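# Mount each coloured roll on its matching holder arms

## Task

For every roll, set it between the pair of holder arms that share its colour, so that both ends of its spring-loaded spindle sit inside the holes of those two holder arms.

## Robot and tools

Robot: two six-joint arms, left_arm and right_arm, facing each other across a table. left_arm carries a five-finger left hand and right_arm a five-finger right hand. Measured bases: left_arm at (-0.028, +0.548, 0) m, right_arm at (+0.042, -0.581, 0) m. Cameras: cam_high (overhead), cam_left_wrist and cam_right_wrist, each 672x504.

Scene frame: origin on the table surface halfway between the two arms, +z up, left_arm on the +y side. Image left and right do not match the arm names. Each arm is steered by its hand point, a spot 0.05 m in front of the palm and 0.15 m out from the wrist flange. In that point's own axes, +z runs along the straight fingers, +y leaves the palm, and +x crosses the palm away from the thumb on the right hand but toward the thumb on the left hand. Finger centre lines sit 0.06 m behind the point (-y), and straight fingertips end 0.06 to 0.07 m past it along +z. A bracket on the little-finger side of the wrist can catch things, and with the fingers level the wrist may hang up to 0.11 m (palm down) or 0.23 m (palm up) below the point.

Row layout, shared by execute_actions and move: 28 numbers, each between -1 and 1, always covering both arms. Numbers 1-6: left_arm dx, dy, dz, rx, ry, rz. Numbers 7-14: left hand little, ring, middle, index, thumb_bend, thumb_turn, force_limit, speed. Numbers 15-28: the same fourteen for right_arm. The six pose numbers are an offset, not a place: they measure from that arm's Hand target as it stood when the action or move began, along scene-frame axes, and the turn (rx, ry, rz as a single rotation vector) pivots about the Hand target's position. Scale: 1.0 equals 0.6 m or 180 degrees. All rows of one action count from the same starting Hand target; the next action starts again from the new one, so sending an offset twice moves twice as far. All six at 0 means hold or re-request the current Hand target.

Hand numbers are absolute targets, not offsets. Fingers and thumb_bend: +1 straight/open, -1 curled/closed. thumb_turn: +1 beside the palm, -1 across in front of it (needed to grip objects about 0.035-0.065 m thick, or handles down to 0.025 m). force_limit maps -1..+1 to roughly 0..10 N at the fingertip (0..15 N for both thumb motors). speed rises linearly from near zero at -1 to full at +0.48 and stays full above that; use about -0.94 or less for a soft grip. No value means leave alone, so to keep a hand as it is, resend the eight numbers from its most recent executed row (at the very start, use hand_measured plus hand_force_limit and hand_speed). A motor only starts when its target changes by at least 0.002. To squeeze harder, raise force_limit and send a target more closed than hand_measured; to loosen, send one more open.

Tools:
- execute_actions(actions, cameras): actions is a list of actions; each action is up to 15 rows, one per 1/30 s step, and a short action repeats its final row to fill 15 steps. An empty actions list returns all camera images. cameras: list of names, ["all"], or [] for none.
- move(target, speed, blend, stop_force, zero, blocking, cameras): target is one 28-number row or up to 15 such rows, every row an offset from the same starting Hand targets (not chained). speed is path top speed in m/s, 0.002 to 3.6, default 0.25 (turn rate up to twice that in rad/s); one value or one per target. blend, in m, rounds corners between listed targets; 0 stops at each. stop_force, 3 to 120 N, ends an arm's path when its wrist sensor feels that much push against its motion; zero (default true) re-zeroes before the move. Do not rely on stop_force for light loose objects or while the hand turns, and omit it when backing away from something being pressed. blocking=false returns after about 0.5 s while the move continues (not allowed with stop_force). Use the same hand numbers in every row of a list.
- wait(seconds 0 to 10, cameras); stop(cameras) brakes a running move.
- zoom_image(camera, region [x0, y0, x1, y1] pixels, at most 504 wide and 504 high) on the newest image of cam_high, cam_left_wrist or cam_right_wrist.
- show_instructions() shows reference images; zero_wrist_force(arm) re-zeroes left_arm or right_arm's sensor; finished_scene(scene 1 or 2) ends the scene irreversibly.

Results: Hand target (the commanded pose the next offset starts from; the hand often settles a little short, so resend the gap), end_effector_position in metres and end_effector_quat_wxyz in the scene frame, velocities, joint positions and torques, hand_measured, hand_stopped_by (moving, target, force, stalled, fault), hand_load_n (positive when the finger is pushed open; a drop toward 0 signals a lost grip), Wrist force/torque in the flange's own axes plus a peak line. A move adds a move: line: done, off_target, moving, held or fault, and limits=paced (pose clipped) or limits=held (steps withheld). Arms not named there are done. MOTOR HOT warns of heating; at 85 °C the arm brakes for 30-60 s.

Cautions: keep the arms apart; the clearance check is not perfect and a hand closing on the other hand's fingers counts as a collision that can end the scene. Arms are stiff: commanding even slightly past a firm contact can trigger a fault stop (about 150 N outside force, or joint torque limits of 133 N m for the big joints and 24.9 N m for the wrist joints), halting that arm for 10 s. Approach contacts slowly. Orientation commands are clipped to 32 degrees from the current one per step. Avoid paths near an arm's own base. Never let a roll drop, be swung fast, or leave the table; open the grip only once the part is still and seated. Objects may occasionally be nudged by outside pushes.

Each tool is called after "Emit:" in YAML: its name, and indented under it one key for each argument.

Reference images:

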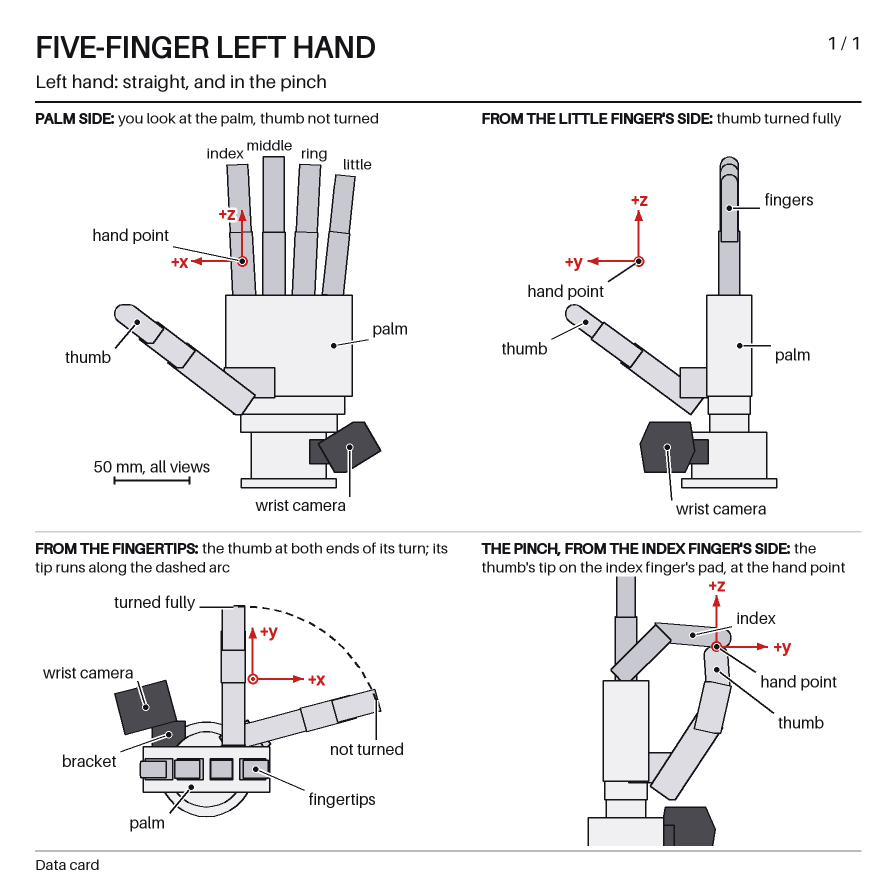

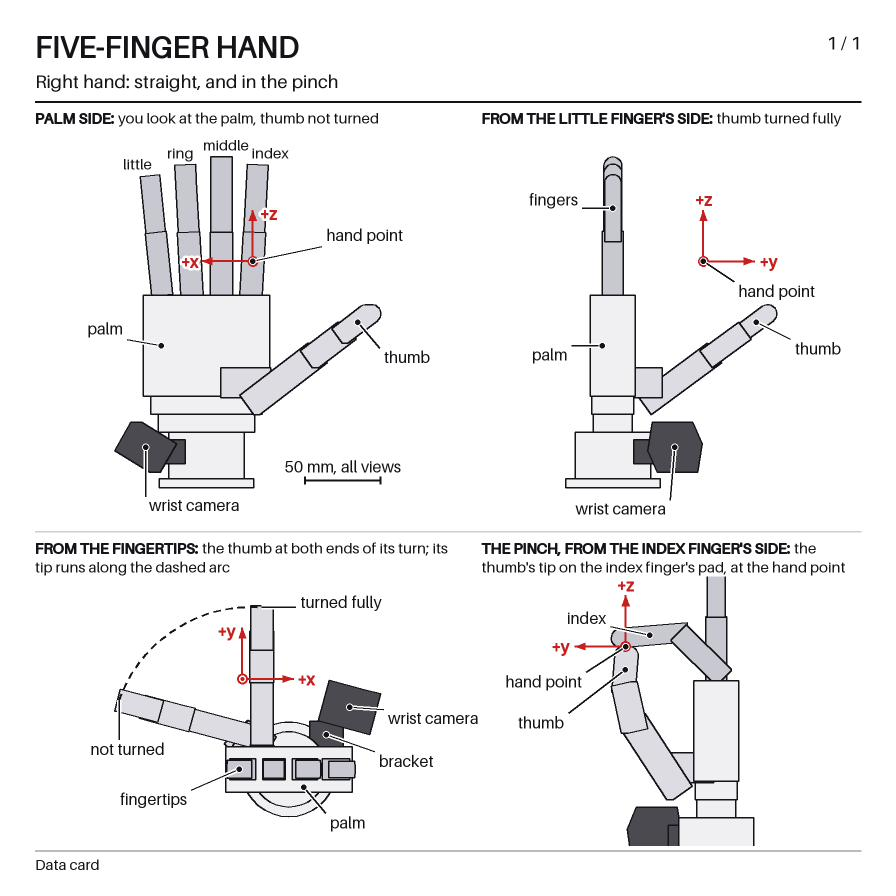

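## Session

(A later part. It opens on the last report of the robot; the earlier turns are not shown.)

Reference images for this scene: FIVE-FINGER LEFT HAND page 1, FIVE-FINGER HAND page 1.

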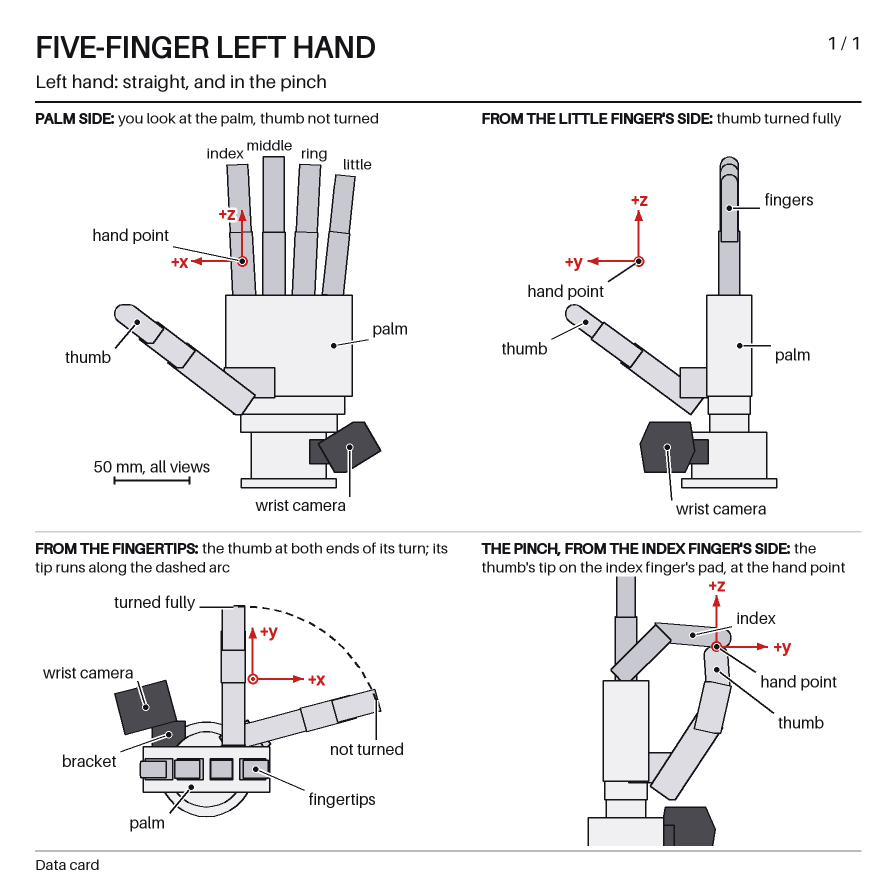

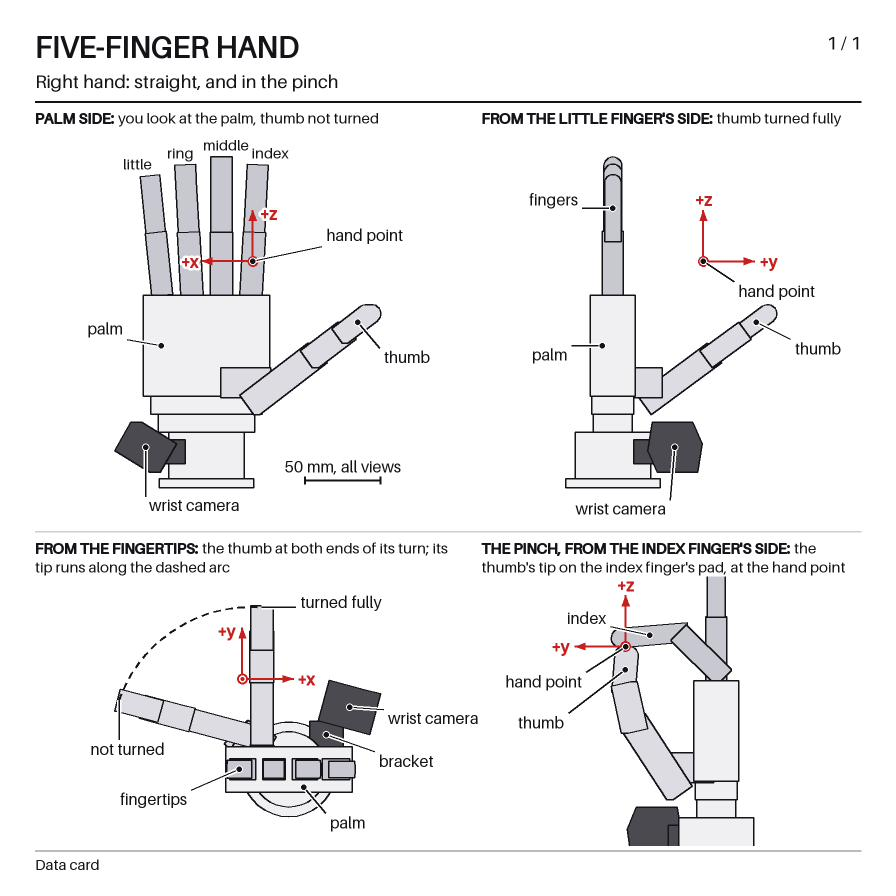

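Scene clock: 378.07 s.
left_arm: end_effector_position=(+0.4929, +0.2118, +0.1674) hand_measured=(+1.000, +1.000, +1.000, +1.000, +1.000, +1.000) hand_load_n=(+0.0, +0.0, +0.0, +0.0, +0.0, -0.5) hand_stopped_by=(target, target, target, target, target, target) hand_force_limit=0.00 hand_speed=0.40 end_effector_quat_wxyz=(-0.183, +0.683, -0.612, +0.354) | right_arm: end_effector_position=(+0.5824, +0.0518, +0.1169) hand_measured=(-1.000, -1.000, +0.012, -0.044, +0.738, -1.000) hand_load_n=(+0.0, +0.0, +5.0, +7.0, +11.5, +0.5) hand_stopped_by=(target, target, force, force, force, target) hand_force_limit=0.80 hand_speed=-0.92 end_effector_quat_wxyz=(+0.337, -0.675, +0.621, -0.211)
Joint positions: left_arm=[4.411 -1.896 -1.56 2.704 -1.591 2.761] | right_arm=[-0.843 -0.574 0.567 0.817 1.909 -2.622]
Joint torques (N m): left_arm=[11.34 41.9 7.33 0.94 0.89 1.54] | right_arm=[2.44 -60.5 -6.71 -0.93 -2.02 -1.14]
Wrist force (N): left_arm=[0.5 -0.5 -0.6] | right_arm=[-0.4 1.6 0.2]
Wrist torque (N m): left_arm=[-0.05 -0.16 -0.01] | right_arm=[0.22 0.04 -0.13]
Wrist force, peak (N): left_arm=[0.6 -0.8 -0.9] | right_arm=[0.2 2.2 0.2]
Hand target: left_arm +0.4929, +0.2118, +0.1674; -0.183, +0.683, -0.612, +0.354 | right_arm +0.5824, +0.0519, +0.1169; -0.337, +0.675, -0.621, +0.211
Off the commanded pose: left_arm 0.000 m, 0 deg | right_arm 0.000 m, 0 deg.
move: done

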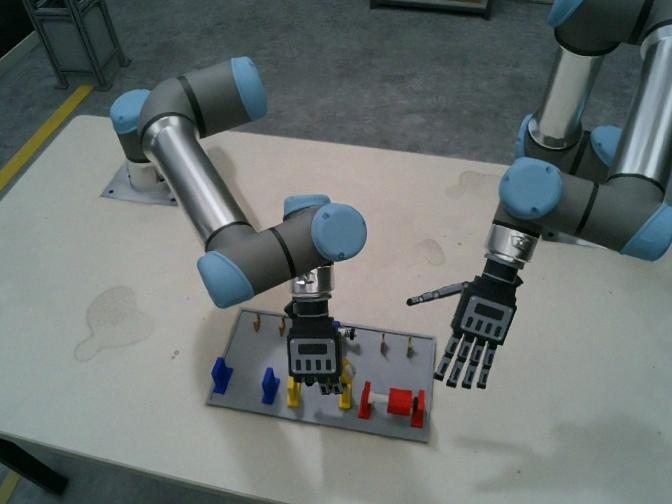

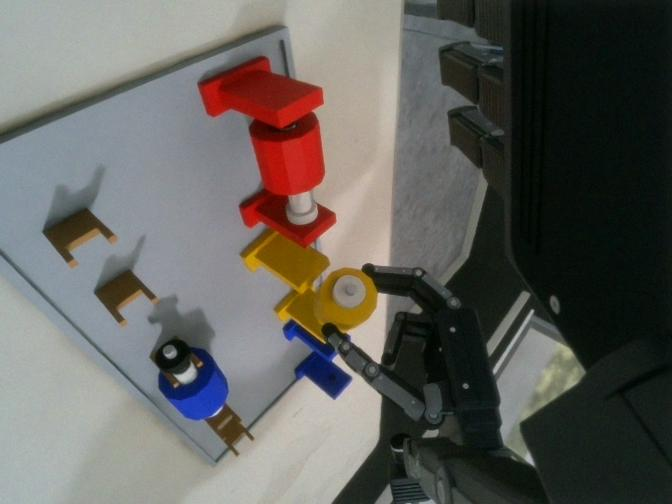

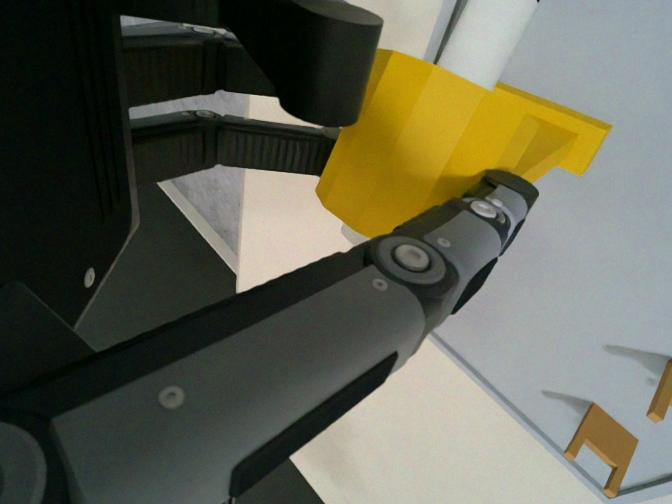

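Emit:
move:
  target: [0,0,0,0,0,0,1,1,1,1,1,1,0,0.4,0.0077,-0.0067,-0.0133,0,0,0,-1,-1,-0.6,-0.6,-0.3,-1,0.8,-0.92]
  speed: 0.04
  stop_force: 4
  cameras: ["all"]

Emit:
zoom_image:
  camera: "cam_left_wrist"
  region: [290, 230, 390, 330]

Emit:
zoom_image:
  camera: "cam_high"
  region: [310, 340, 390, 410]

Scene clock: 386.37 s.
left_arm: end_effector_position=(+0.4929, +0.2118, +0.1674) hand_measured=(+1.000, +1.000, +1.000, +1.000, +1.000, +1.000) hand_load_n=(+0.0, -0.5, +0.0, +0.0, +0.0, +0.0) hand_stopped_by=(target, target, target, target, target, target) hand_force_limit=0.00 hand_speed=0.40 end_effector_quat_wxyz=(-0.183, +0.683, -0.612, +0.354) | right_arm: end_effector_position=(+0.5870, +0.0478, +0.1090) hand_measured=(-1.000, -1.000, +0.012, -0.044, +0.738, -1.000) hand_load_n=(+0.0, +0.0, +5.0, +7.0, +11.5, +1.0) hand_stopped_by=(target, target, force, force, force, target) hand_force_limit=0.80 hand_speed=-0.92 end_effector_quat_wxyz=(+0.337, -0.675, +0.621, -0.211)
Joint positions: left_arm=[4.411 -1.896 -1.56 2.704 -1.591 2.761] | right_arm=[-0.852 -0.576 0.592 0.792 1.903 -2.629]
Joint torques (N m): left_arm=[11.71 41.49 7.68 0.77 0.77 1.49] | right_arm=[-9.72 -62.41 -6.18 -0.89 -1.87 -1.69]
Wrist force (N): left_arm=[0.8 -0.7 -0.8] | right_arm=[-0.3 1.5 0.1]
Wrist torque (N m): left_arm=[-0.07 -0.21 0.01] | right_arm=[0.20 0.03 0.04]
Wrist force, peak (N): left_arm=[0.8 -0.7 -0.9] | right_arm=[-0.1 2.2 0.3]
Hand target: left_arm +0.4929, +0.2118, +0.1674; -0.183, +0.683, -0.612, +0.354 | right_arm +0.5870, +0.0478, +0.1090; -0.337, +0.675, -0.621, +0.211
Off the commanded pose: left_arm 0.000 m, 0 deg | right_arm 0.000 m, 0 deg.
move: done

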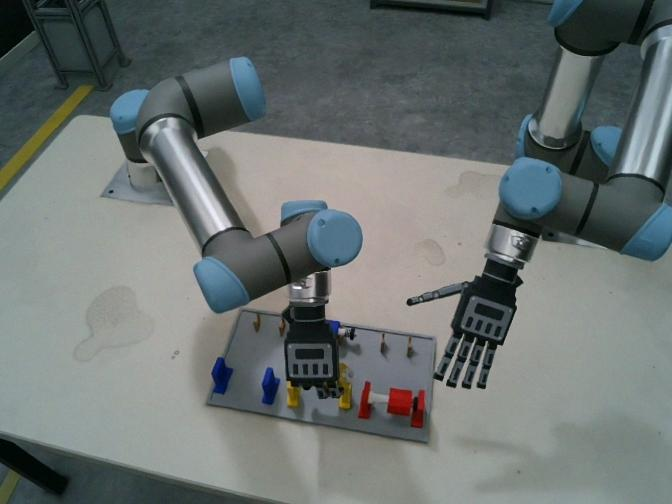

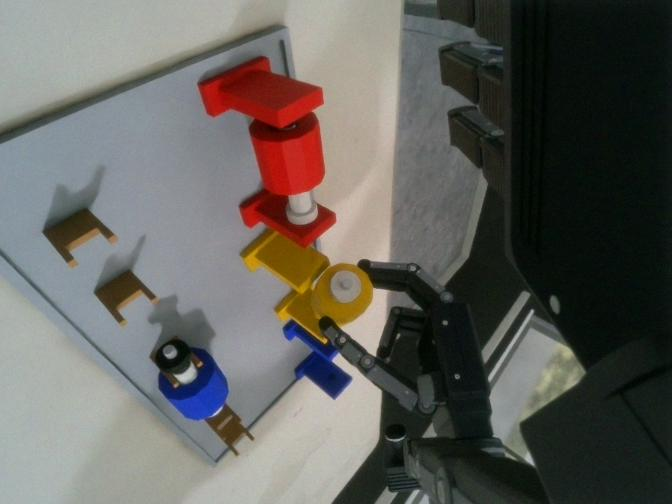

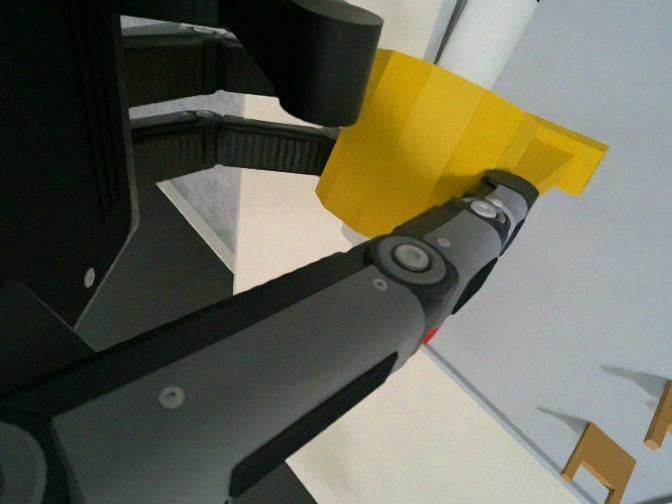

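Scaled by 5.040 from the camera's 672x504 image, which has a finer 960x720 frame.

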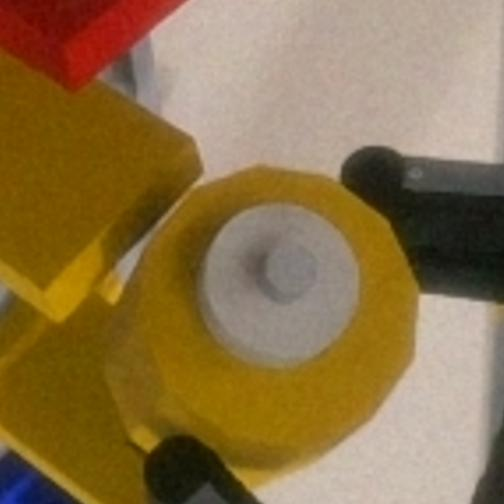

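Scaled by 6.300 from the camera's 672x504 image, which has a finer 960x720 frame.

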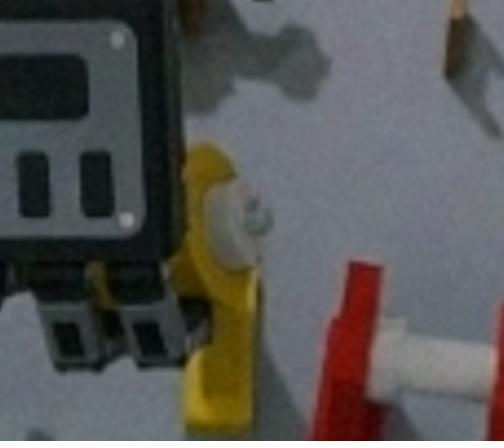

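Emit:
move:
  target: [0,0,0,0,0,0,1,1,1,1,1,1,0,0.4,0,-0.0042,-0.0058,0,0,0,-1,-1,-0.6,-0.6,-0.3,-1,0.8,-0.92]
  speed: 0.02
  stop_force: 3
  cameras: ["cam_high","cam_left_wrist"]

Emit:
zoom_image:
  camera: "cam_left_wrist"
  region: [290, 230, 390, 330]

Emit:
zoom_image:
  camera: "cam_high"
  region: [270, 350, 370, 430]

Scene clock: 388.33 s.
left_arm: end_effector_position=(+0.4929, +0.2118, +0.1674) hand_measured=(+1.000, +1.000, +1.000, +1.000, +1.000, +1.000) hand_load_n=(+0.0, +0.0, +0.0, +0.0, +0.0, +0.0) hand_stopped_by=(target, target, target, target, target, target) hand_force_limit=0.00 hand_speed=0.40 end_effector_quat_wxyz=(-0.183, +0.683, -0.612, +0.354) | right_arm: end_effector_position=(+0.5870, +0.0453, +0.1055) hand_measured=(-1.000, -1.000, +0.012, -0.044, +0.738, -1.000) hand_load_n=(+0.0, +0.0, +5.0, +7.0, +11.5, +0.5) hand_stopped_by=(target, target, force, force, force, target) hand_force_limit=0.80 hand_speed=-0.92 end_effector_quat_wxyz=(+0.337, -0.675, +0.621, -0.211)
Joint positions: left_arm=[4.411 -1.896 -1.56 2.704 -1.591 2.761] | right_arm=[-0.855 -0.585 0.617 0.775 1.901 -2.631]
Joint torques (N m): left_arm=[11.34 40.96 7.52 1.04 0.72 1.46] | right_arm=[-9.38 -59.97 -6.01 -0.96 -1.89 -1.71]
Wrist force (N): left_arm=[0.7 -0.6 -0.6] | right_arm=[-0.2 0.3 -1.0]
Wrist torque (N m): left_arm=[-0.07 -0.20 0.00] | right_arm=[0.21 0.00 0.04]
Wrist force, peak (N): left_arm=[0.8 -0.8 -0.7] | right_arm=[-0.3 2.2 0.3]
Hand target: left_arm +0.4929, +0.2118, +0.1674; -0.183, +0.683, -0.612, +0.354 | right_arm +0.5870, +0.0453, +0.1055; -0.337, +0.675, -0.621, +0.211
Off the commanded pose: left_arm 0.000 m, 0 deg | right_arm 0.000 m, 0 deg.
move: done
Images, in order (width x height): cam_high 672x504, cam_left_wrist 672x504.

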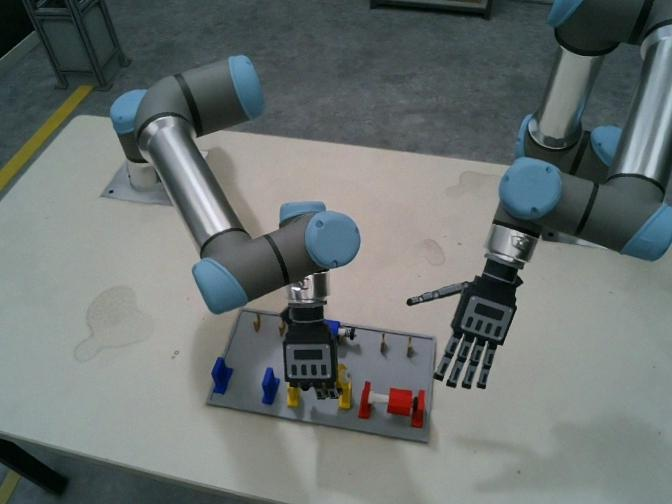

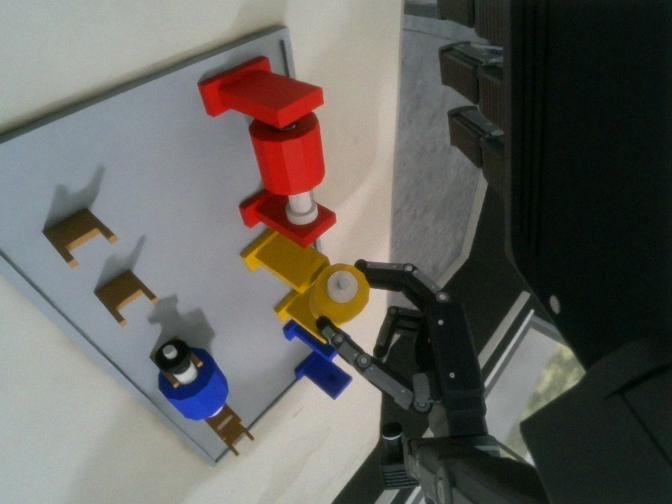

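Scaled by 5.040 from the camera's 672x504 image, which has a finer 960x720 frame.

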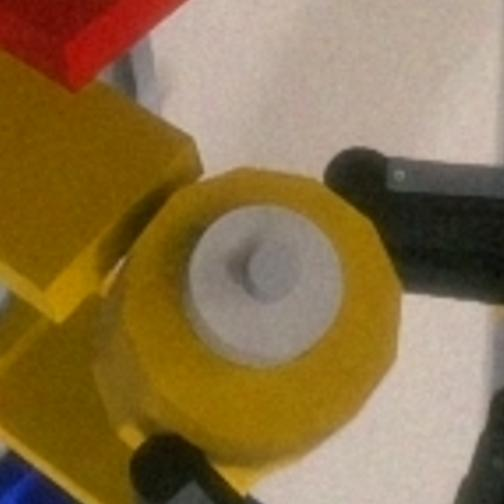

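Scaled by 5.040 from the camera's 672x504 image, which has a finer 960x720 frame.

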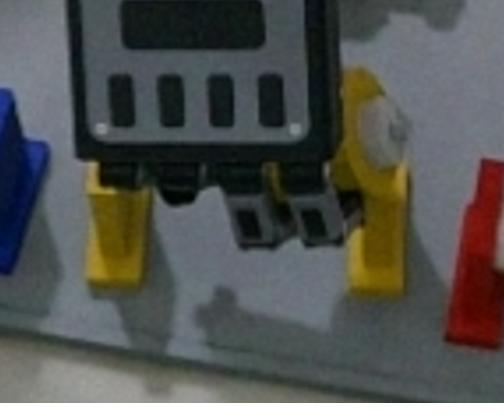

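Emit:
move:
  target: [0,0,0,0,0,0,1,1,1,1,1,1,0,0.4,0,0,0.004,0,0,0,-1,-1,-0.6,-0.6,-0.3,-1,0.8,-0.92]
  speed: 0.02
  cameras: ["cam_left_wrist"]

Emit:
zoom_image:
  camera: "cam_left_wrist"
  region: [290, 230, 390, 330]

Scene clock: 390.33 s.
left_arm: end_effector_position=(+0.4929, +0.2118, +0.1674) hand_measured=(+1.000, +1.000, +1.000, +1.000, +1.000, +1.000) hand_load_n=(+0.0, +0.0, +0.0, +0.0, +0.0, +0.0) hand_stopped_by=(target, target, target, target, target, target) hand_force_limit=0.00 hand_speed=0.40 end_effector_quat_wxyz=(-0.183, +0.683, -0.612, +0.354) | right_arm: end_effector_position=(+0.5870, +0.0453, +0.1078) hand_measured=(-1.000, -1.000, +0.012, -0.044, +0.738, -1.000) hand_load_n=(+0.0, +0.0, +5.0, +7.0, +11.5, +0.5) hand_stopped_by=(target, target, force, force, force, target) hand_force_limit=0.80 hand_speed=-0.92 end_effector_quat_wxyz=(+0.337, -0.675, +0.621, -0.211)
Joint positions: left_arm=[4.411 -1.896 -1.56 2.704 -1.591 2.761] | right_arm=[-0.855 -0.585 0.611 0.781 1.901 -2.631]
Joint torques (N m): left_arm=[11.47 41.16 8.43 0.82 0.86 1.53] | right_arm=[-8.17 -60.97 -34.16 2.19 -1.27 -1.66]
Wrist force (N): left_arm=[0.5 -0.6 -0.7] | right_arm=[-0.3 1.8 0.0]
Wrist torque (N m): left_arm=[-0.06 -0.17 -0.01] | right_arm=[0.25 0.01 0.04]
Wrist force, peak (N): left_arm=[0.7 -0.7 -0.9] | right_arm=[-0.1 2.2 0.1]
Hand target: left_arm +0.4929, +0.2118, +0.1674; -0.183, +0.683, -0.612, +0.354 | right_arm +0.5870, +0.0453, +0.1079; -0.337, +0.675, -0.621, +0.211
Off the commanded pose: left_arm 0.000 m, 0 deg | right_arm 0.000 m, 0 deg.
move: done
Images, in order (width x height): cam_left_wrist 672x504.

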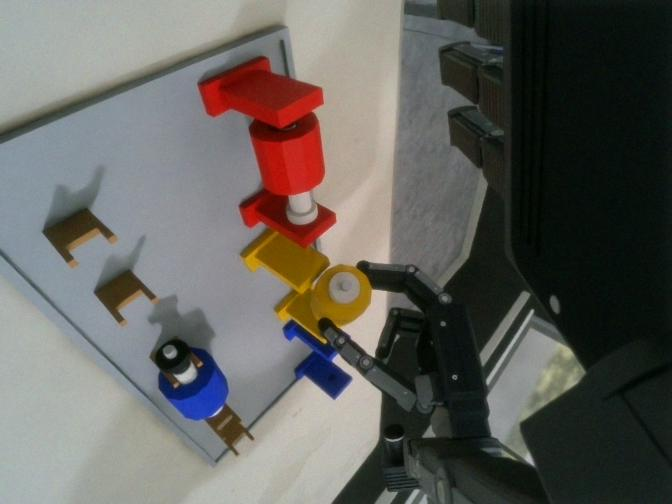

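Scaled by 5.040 from the camera's 672x504 image, which has a finer 960x720 frame.

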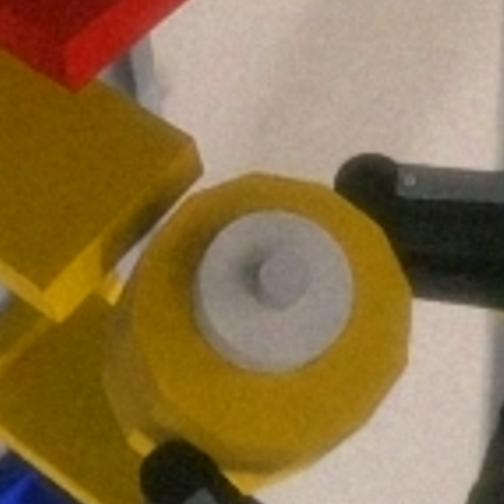

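Emit:
move:
  target: [0,0,0,0,0,0,1,1,1,1,1,1,0,0.4,0.0008,-0.0058,-0.0031,0,0,0,-1,-1,-0.6,-0.6,-0.3,-1,0.8,-0.92]
  speed: 0.02
  stop_force: 3
  cameras: ["cam_left_wrist","cam_high"]

Emit:
zoom_image:
  camera: "cam_left_wrist"
  region: [290, 230, 390, 330]

Emit:
zoom_image:
  camera: "cam_high"
  region: [270, 350, 370, 430]

Scene clock: 392.60 s.
left_arm: end_effector_position=(+0.4929, +0.2118, +0.1674) hand_measured=(+1.000, +1.000, +1.000, +1.000, +1.000, +1.000) hand_load_n=(+0.0, -0.5, -0.5, +0.0, +0.0, +0.0) hand_stopped_by=(target, target, target, target, target, target) hand_force_limit=0.00 hand_speed=0.40 end_effector_quat_wxyz=(-0.183, +0.683, -0.612, +0.354) | right_arm: end_effector_position=(+0.5875, +0.0418, +0.1060) hand_measured=(-1.000, -1.000, +0.012, -0.044, +0.738, -1.000) hand_load_n=(+0.0, +0.0, +5.0, +7.0, +11.5, +0.5) hand_stopped_by=(target, target, force, force, force, target) hand_force_limit=0.80 hand_speed=-0.92 end_effector_quat_wxyz=(+0.337, -0.675, +0.621, -0.211)
Joint positions: left_arm=[4.411 -1.896 -1.56 2.704 -1.591 2.761] | right_arm=[-0.859 -0.595 0.635 0.766 1.898 -2.635]
Joint torques (N m): left_arm=[11.2 41.83 8.19 0.9 0.5 1.51] | right_arm=[-8.58 -61.23 -7.48 -0.96 -1.69 -1.58]
Wrist force (N): left_arm=[0.5 -0.5 -0.6] | right_arm=[-0.1 2.0 -0.2]
Wrist torque (N m): left_arm=[-0.06 -0.16 -0.01] | right_arm=[0.29 -0.02 0.06]
Wrist force, peak (N): left_arm=[0.9 -0.8 -0.8] | right_arm=[0.0 2.4 0.5]
Hand target: left_arm +0.4929, +0.2118, +0.1674; -0.183, +0.683, -0.612, +0.354 | right_arm +0.5875, +0.0418, +0.1060; -0.337, +0.675, -0.621, +0.211
Off the commanded pose: left_arm 0.000 m, 0 deg | right_arm 0.000 m, 0 deg.
move: done
Images, in order (width x height): cam_high 672x504, cam_left_wrist 672x504.

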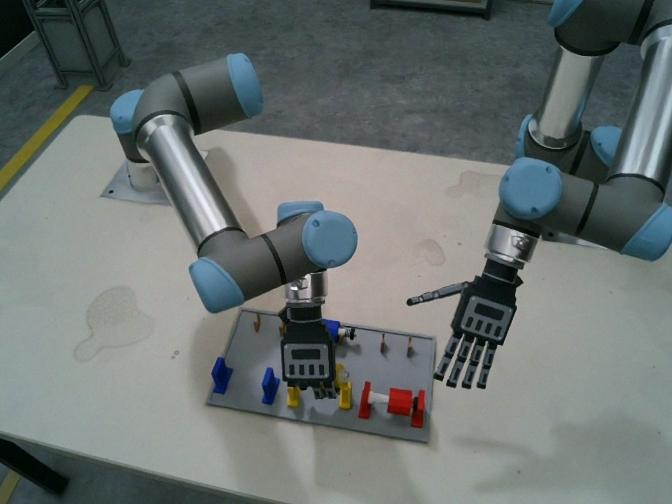

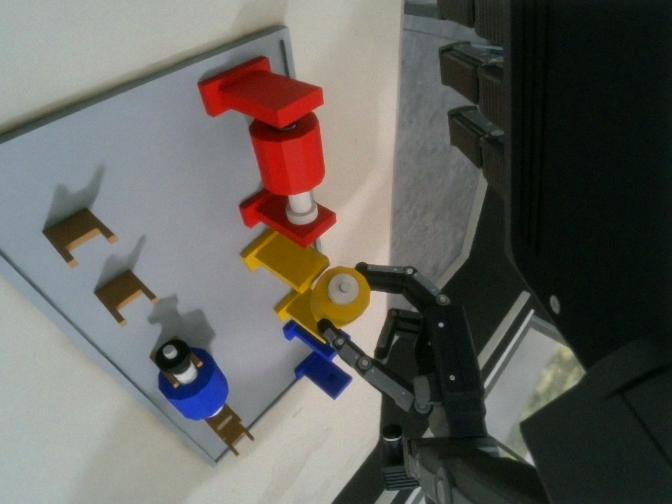

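Scaled by 5.040 from the camera's 672x504 image, which has a finer 960x720 frame.

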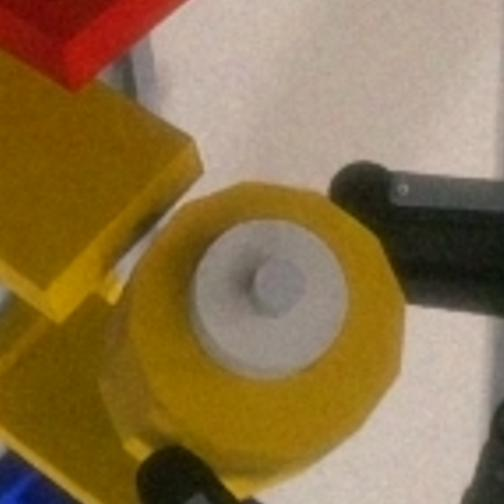

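Scaled by 5.040 from the camera's 672x504 image, which has a finer 960x720 frame.

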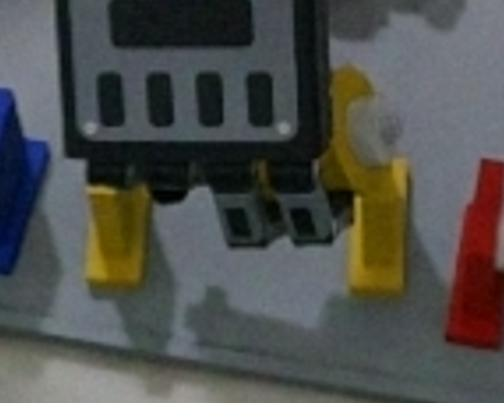

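Emit:
move:
  target: [0,0,0,0,0,0,1,1,1,1,1,1,0,0.4,0.001,-0.0073,-0.0039,0,0,0,-1,-1,-0.6,-0.6,-0.3,-1,0.8,-0.92]
  speed: 0.02
  stop_force: 3
  cameras: ["cam_left_wrist","cam_high"]

Emit:
zoom_image:
  camera: "cam_left_wrist"
  region: [290, 230, 390, 330]

Emit:
zoom_image:
  camera: "cam_high"
  region: [270, 350, 370, 430]

Scene clock: 394.77 s.
left_arm: end_effector_position=(+0.4929, +0.2118, +0.1674) hand_measured=(+1.000, +1.000, +1.000, +1.000, +1.000, +1.000) hand_load_n=(+0.0, +0.0, -0.5, +0.0, +0.0, +0.0) hand_stopped_by=(target, target, target, target, target, target) hand_force_limit=0.00 hand_speed=0.40 end_effector_quat_wxyz=(-0.183, +0.683, -0.612, +0.354) | right_arm: end_effector_position=(+0.5881, +0.0375, +0.1037) hand_measured=(-1.000, -1.000, +0.012, -0.044, +0.738, -1.000) hand_load_n=(+0.0, +0.0, +5.0, +7.0, +11.0, +0.5) hand_stopped_by=(target, target, force, force, force, target) hand_force_limit=0.80 hand_speed=-0.92 end_effector_quat_wxyz=(+0.337, -0.675, +0.621, -0.211)
Joint positions: left_arm=[4.411 -1.896 -1.56 2.704 -1.591 2.761] | right_arm=[-0.865 -0.607 0.664 0.748 1.894 -2.639]
Joint torques (N m): left_arm=[11.61 41.85 8.51 0.93 0.88 1.35] | right_arm=[-10.85 -59.98 -7.37 -0.85 -1.8 -1.75]
Wrist force (N): left_arm=[0.7 -0.9 -0.7] | right_arm=[-0.3 2.2 0.1]
Wrist torque (N m): left_arm=[-0.11 -0.19 0.01] | right_arm=[0.30 -0.01 0.03]
Wrist force, peak (N): left_arm=[0.8 -0.7 -0.9] | right_arm=[-0.2 2.4 0.3]
Hand target: left_arm +0.4929, +0.2118, +0.1674; -0.183, +0.683, -0.612, +0.354 | right_arm +0.5881, +0.0375, +0.1037; -0.337, +0.675, -0.621, +0.211
Off the commanded pose: left_arm 0.000 m, 0 deg | right_arm 0.000 m, 0 deg.
move: done
Images, in order (width x height): cam_high 672x504, cam_left_wrist 672x504.

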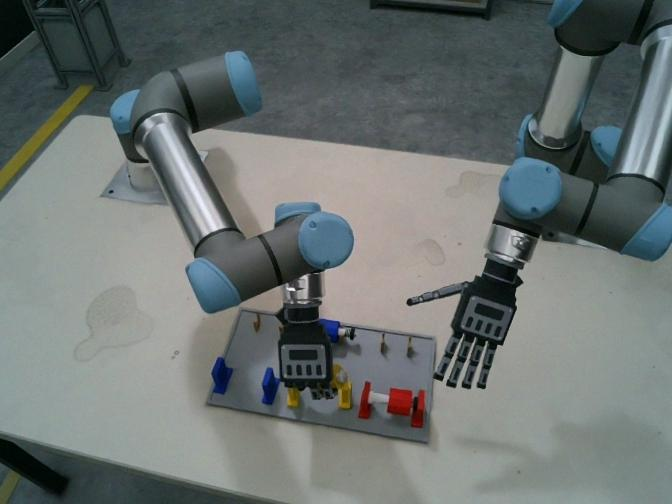

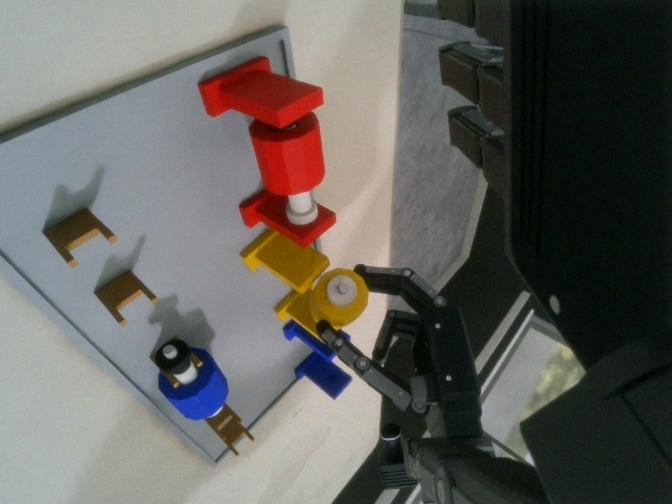

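Scaled by 5.040 from the camera's 672x504 image, which has a finer 960x720 frame.

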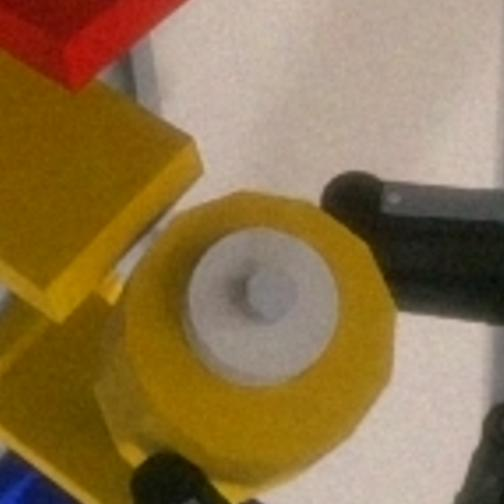

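Scaled by 5.040 from the camera's 672x504 image, which has a finer 960x720 frame.

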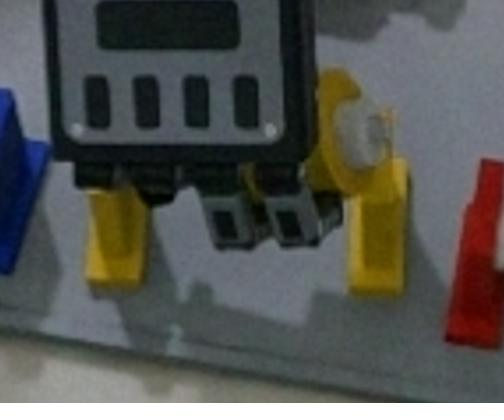

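Emit:
move:
  target: [0,0,0,0,0,0,1,1,1,1,1,1,0,0.4,0.001,-0.0073,-0.0039,0,0,0,-1,-1,-0.6,-0.6,-0.3,-1,0.8,-0.92]
  speed: 0.02
  stop_force: 3
  cameras: ["cam_left_wrist","cam_high"]

Emit:
zoom_image:
  camera: "cam_left_wrist"
  region: [290, 230, 390, 330]

Emit:
zoom_image:
  camera: "cam_high"
  region: [270, 350, 370, 430]

Scene clock: 397.47 s.
left_arm: end_effector_position=(+0.4929, +0.2118, +0.1674) hand_measured=(+1.000, +1.000, +1.000, +1.000, +1.000, +1.000) hand_load_n=(+0.0, +0.0, +0.0, +0.0, -0.5, -0.5) hand_stopped_by=(target, target, target, target, target, target) hand_force_limit=0.00 hand_speed=0.40 end_effector_quat_wxyz=(-0.183, +0.683, -0.612, +0.354) | right_arm: end_effector_position=(+0.5887, +0.0331, +0.1013) hand_measured=(-1.000, -1.000, +0.012, -0.044, +0.738, -1.000) hand_load_n=(+0.5, +0.0, +5.0, +7.0, +11.5, +1.0) hand_stopped_by=(target, target, force, force, force, target) hand_force_limit=0.80 hand_speed=-0.92 end_effector_quat_wxyz=(+0.337, -0.675, +0.621, -0.211)
Joint positions: left_arm=[4.411 -1.896 -1.56 2.704 -1.591 2.761] | right_arm=[-0.87 -0.619 0.692 0.731 1.89 -2.643]
Joint torques (N m): left_arm=[10.9 40.92 8.27 0.94 0.75 1.46] | right_arm=[-9.73 -59.04 -6.78 -1.13 -1.92 -1.74]
Wrist force (N): left_arm=[0.7 -0.6 -0.6] | right_arm=[-0.4 1.9 0.0]
Wrist torque (N m): left_arm=[-0.06 -0.19 0.00] | right_arm=[0.26 -0.01 0.03]
Wrist force, peak (N): left_arm=[0.9 -0.6 -0.8] | right_arm=[-0.4 2.4 -0.1]
Hand target: left_arm +0.4929, +0.2118, +0.1674; -0.183, +0.683, -0.612, +0.354 | right_arm +0.5887, +0.0331, +0.1013; -0.337, +0.675, -0.621, +0.211
Off the commanded pose: left_arm 0.000 m, 0 deg | right_arm 0.000 m, 0 deg.
move: done
Images, in order (width x height): cam_high 672x504, cam_left_wrist 672x504.

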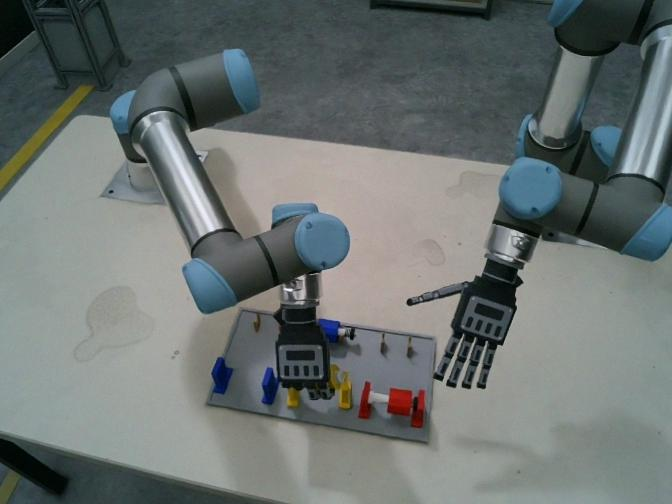

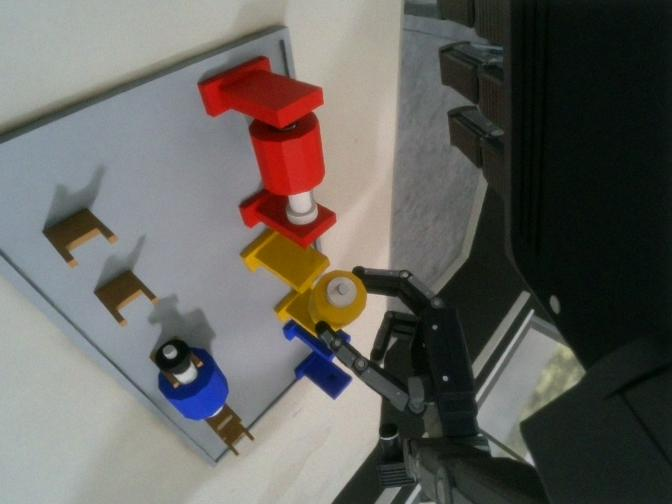

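Scaled by 5.040 from the camera's 672x504 image, which has a finer 960x720 frame.

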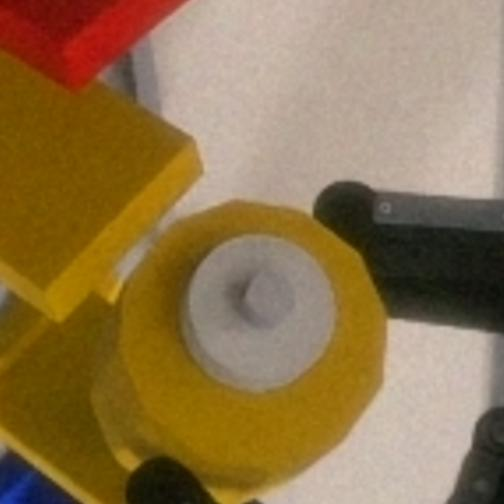

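Scaled by 5.040 from the camera's 672x504 image, which has a finer 960x720 frame.

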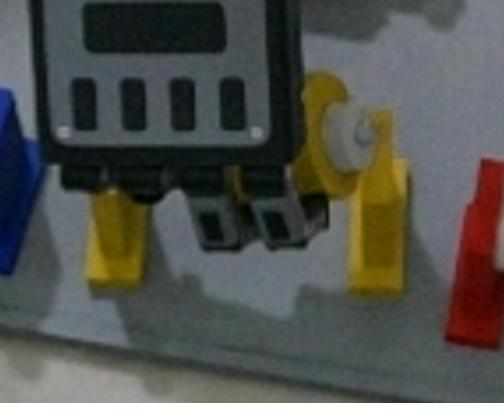

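Emit:
move:
  target: [0,0,0,0,0,0,1,1,1,1,1,1,0,0.4,0.001,-0.0073,-0.0039,0,0,0,-1,-1,-0.6,-0.6,-0.3,-1,0.8,-0.92]
  speed: 0.02
  stop_force: 3
  cameras: ["cam_left_wrist","cam_high"]

Emit:
zoom_image:
  camera: "cam_left_wrist"
  region: [290, 230, 390, 330]

Emit:
zoom_image:
  camera: "cam_high"
  region: [270, 350, 370, 430]

Scene clock: 399.17 s.
left_arm: end_effector_position=(+0.4929, +0.2118, +0.1674) hand_measured=(+1.000, +1.000, +1.000, +1.000, +1.000, +1.000) hand_load_n=(-0.5, +0.0, +0.0, +0.0, +0.0, +0.0) hand_stopped_by=(target, target, target, target, target, target) hand_force_limit=0.00 hand_speed=0.40 end_effector_quat_wxyz=(-0.183, +0.683, -0.612, +0.354) | right_arm: end_effector_position=(+0.5893, +0.0287, +0.0990) hand_measured=(-1.000, -1.000, +0.012, -0.044, +0.738, -1.000) hand_load_n=(+0.0, +0.0, +5.0, +7.0, +11.5, +1.0) hand_stopped_by=(target, target, force, force, force, target) hand_force_limit=0.80 hand_speed=-0.92 end_effector_quat_wxyz=(+0.337, -0.675, +0.621, -0.211)
Joint positions: left_arm=[4.411 -1.896 -1.56 2.704 -1.591 2.761] | right_arm=[-0.876 -0.63 0.718 0.714 1.886 -2.647]
Joint torques (N m): left_arm=[11.28 40.96 7.72 0.79 0.74 1.64] | right_arm=[-10.16 -60.4 -7.71 -0.87 -1.84 -1.71]
Wrist force (N): left_arm=[0.7 -0.6 -0.8] | right_arm=[-0.5 2.0 -0.4]
Wrist torque (N m): left_arm=[-0.06 -0.19 0.01] | right_arm=[0.29 0.02 0.02]
Wrist force, peak (N): left_arm=[0.9 -0.6 -0.7] | right_arm=[-0.9 2.4 0.2]
Hand target: left_arm +0.4929, +0.2118, +0.1674; -0.183, +0.683, -0.612, +0.354 | right_arm +0.5893, +0.0287, +0.0990; -0.337, +0.675, -0.621, +0.211
Off the commanded pose: left_arm 0.000 m, 0 deg | right_arm 0.000 m, 0 deg.
move: done
Images, in order (width x height): cam_high 672x504, cam_left_wrist 672x504.

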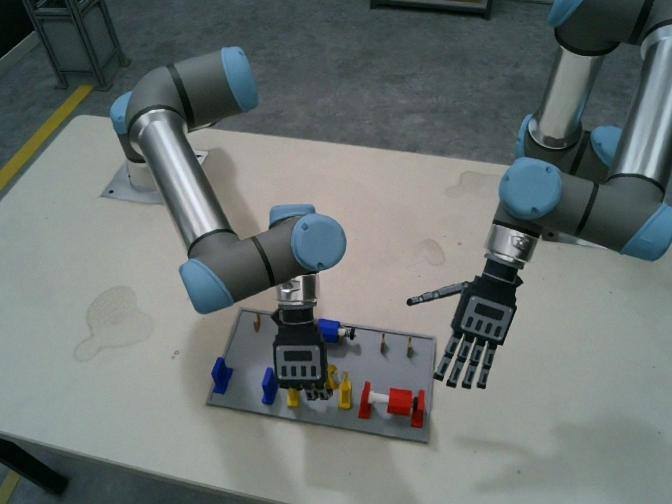

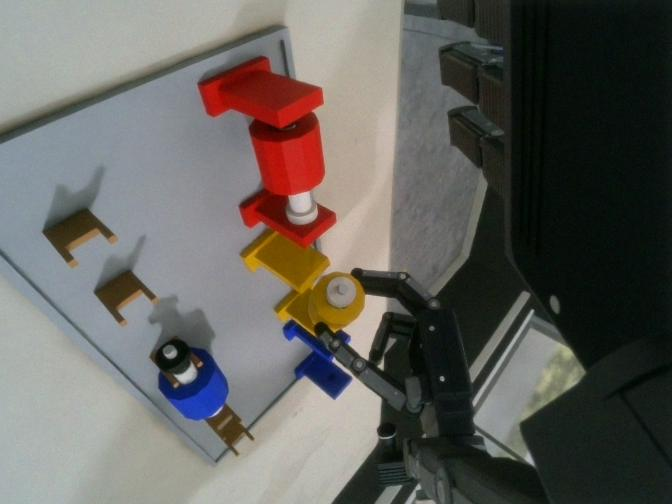

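Scaled by 5.040 from the camera's 672x504 image, which has a finer 960x720 frame.

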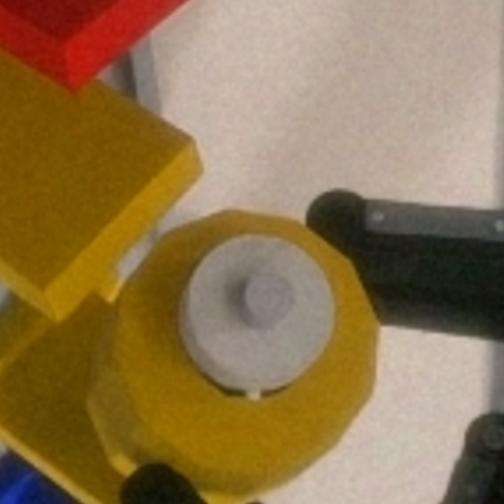

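Scaled by 5.040 from the camera's 672x504 image, which has a finer 960x720 frame.

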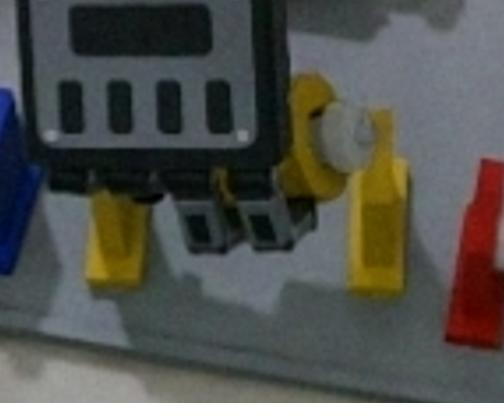

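Emit:
move:
  target: [0,0,0,0,0,0,1,1,1,1,1,1,0,0.4,0.0067,0,0,0,0,0,-1,-1,-0.6,-0.6,-0.3,-1,0.8,-0.92]
  speed: 0.02
  stop_force: 3
  cameras: ["cam_left_wrist"]

Emit:
zoom_image:
  camera: "cam_left_wrist"
  region: [290, 230, 390, 330]

Scene clock: 401.90 s.
left_arm: end_effector_position=(+0.4929, +0.2118, +0.1674) hand_measured=(+1.000, +1.000, +1.000, +1.000, +1.000, +1.000) hand_load_n=(+0.0, -0.5, +0.0, +0.0, +0.0, +0.0) hand_stopped_by=(target, target, target, target, target, target) hand_force_limit=0.00 hand_speed=0.40 end_effector_quat_wxyz=(-0.183, +0.683, -0.612, +0.354) | right_arm: end_effector_position=(+0.5933, +0.0287, +0.0990) hand_measured=(-1.000, -1.000, +0.012, -0.044, +0.738, -1.000) hand_load_n=(+0.0, +0.0, +5.0, +7.0, +11.5, +1.0) hand_stopped_by=(target, target, force, force, force, target) hand_force_limit=0.80 hand_speed=-0.92 end_effector_quat_wxyz=(+0.337, -0.675, +0.621, -0.211)
Joint positions: left_arm=[4.411 -1.896 -1.56 2.704 -1.591 2.761] | right_arm=[-0.88 -0.621 0.701 0.721 1.884 -2.65]
Joint torques (N m): left_arm=[11.18 41.67 8.42 0.75 0.49 1.54] | right_arm=[-9.74 -43.64 -34.2 2.53 -1.54 -1.52]
Wrist force (N): left_arm=[0.7 -0.6 -0.6] | right_arm=[-1.0 2.6 -0.2]
Wrist torque (N m): left_arm=[-0.07 -0.19 0.01] | right_arm=[0.31 0.07 0.03]
Wrist force, peak (N): left_arm=[0.8 -0.7 -0.9] | right_arm=[-1.0 2.6 -0.2]
Hand target: left_arm +0.4929, +0.2118, +0.1674; -0.183, +0.683, -0.612, +0.354 | right_arm +0.5933, +0.0287, +0.0990; -0.337, +0.675, -0.621, +0.211
Off the commanded pose: left_arm 0.000 m, 0 deg | right_arm 0.000 m, 0 deg.
move: done
Images, in order (width x height): cam_left_wrist 672x504.

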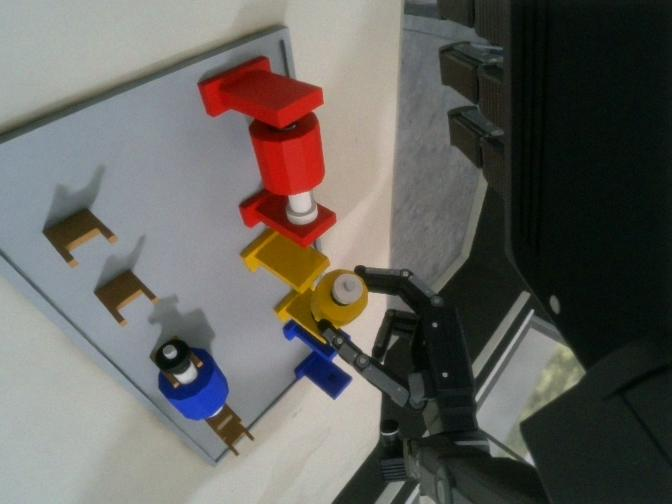

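Scaled by 5.040 from the camera's 672x504 image, which has a finer 960x720 frame.

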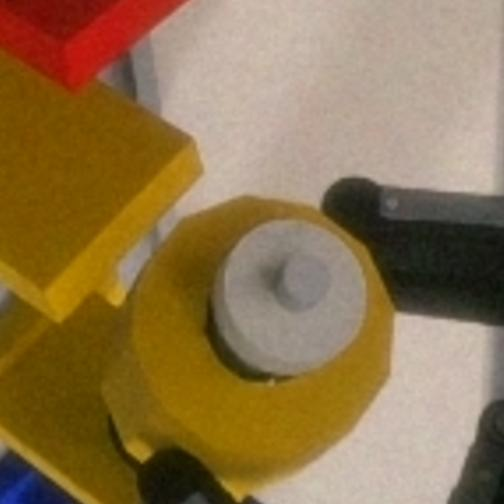

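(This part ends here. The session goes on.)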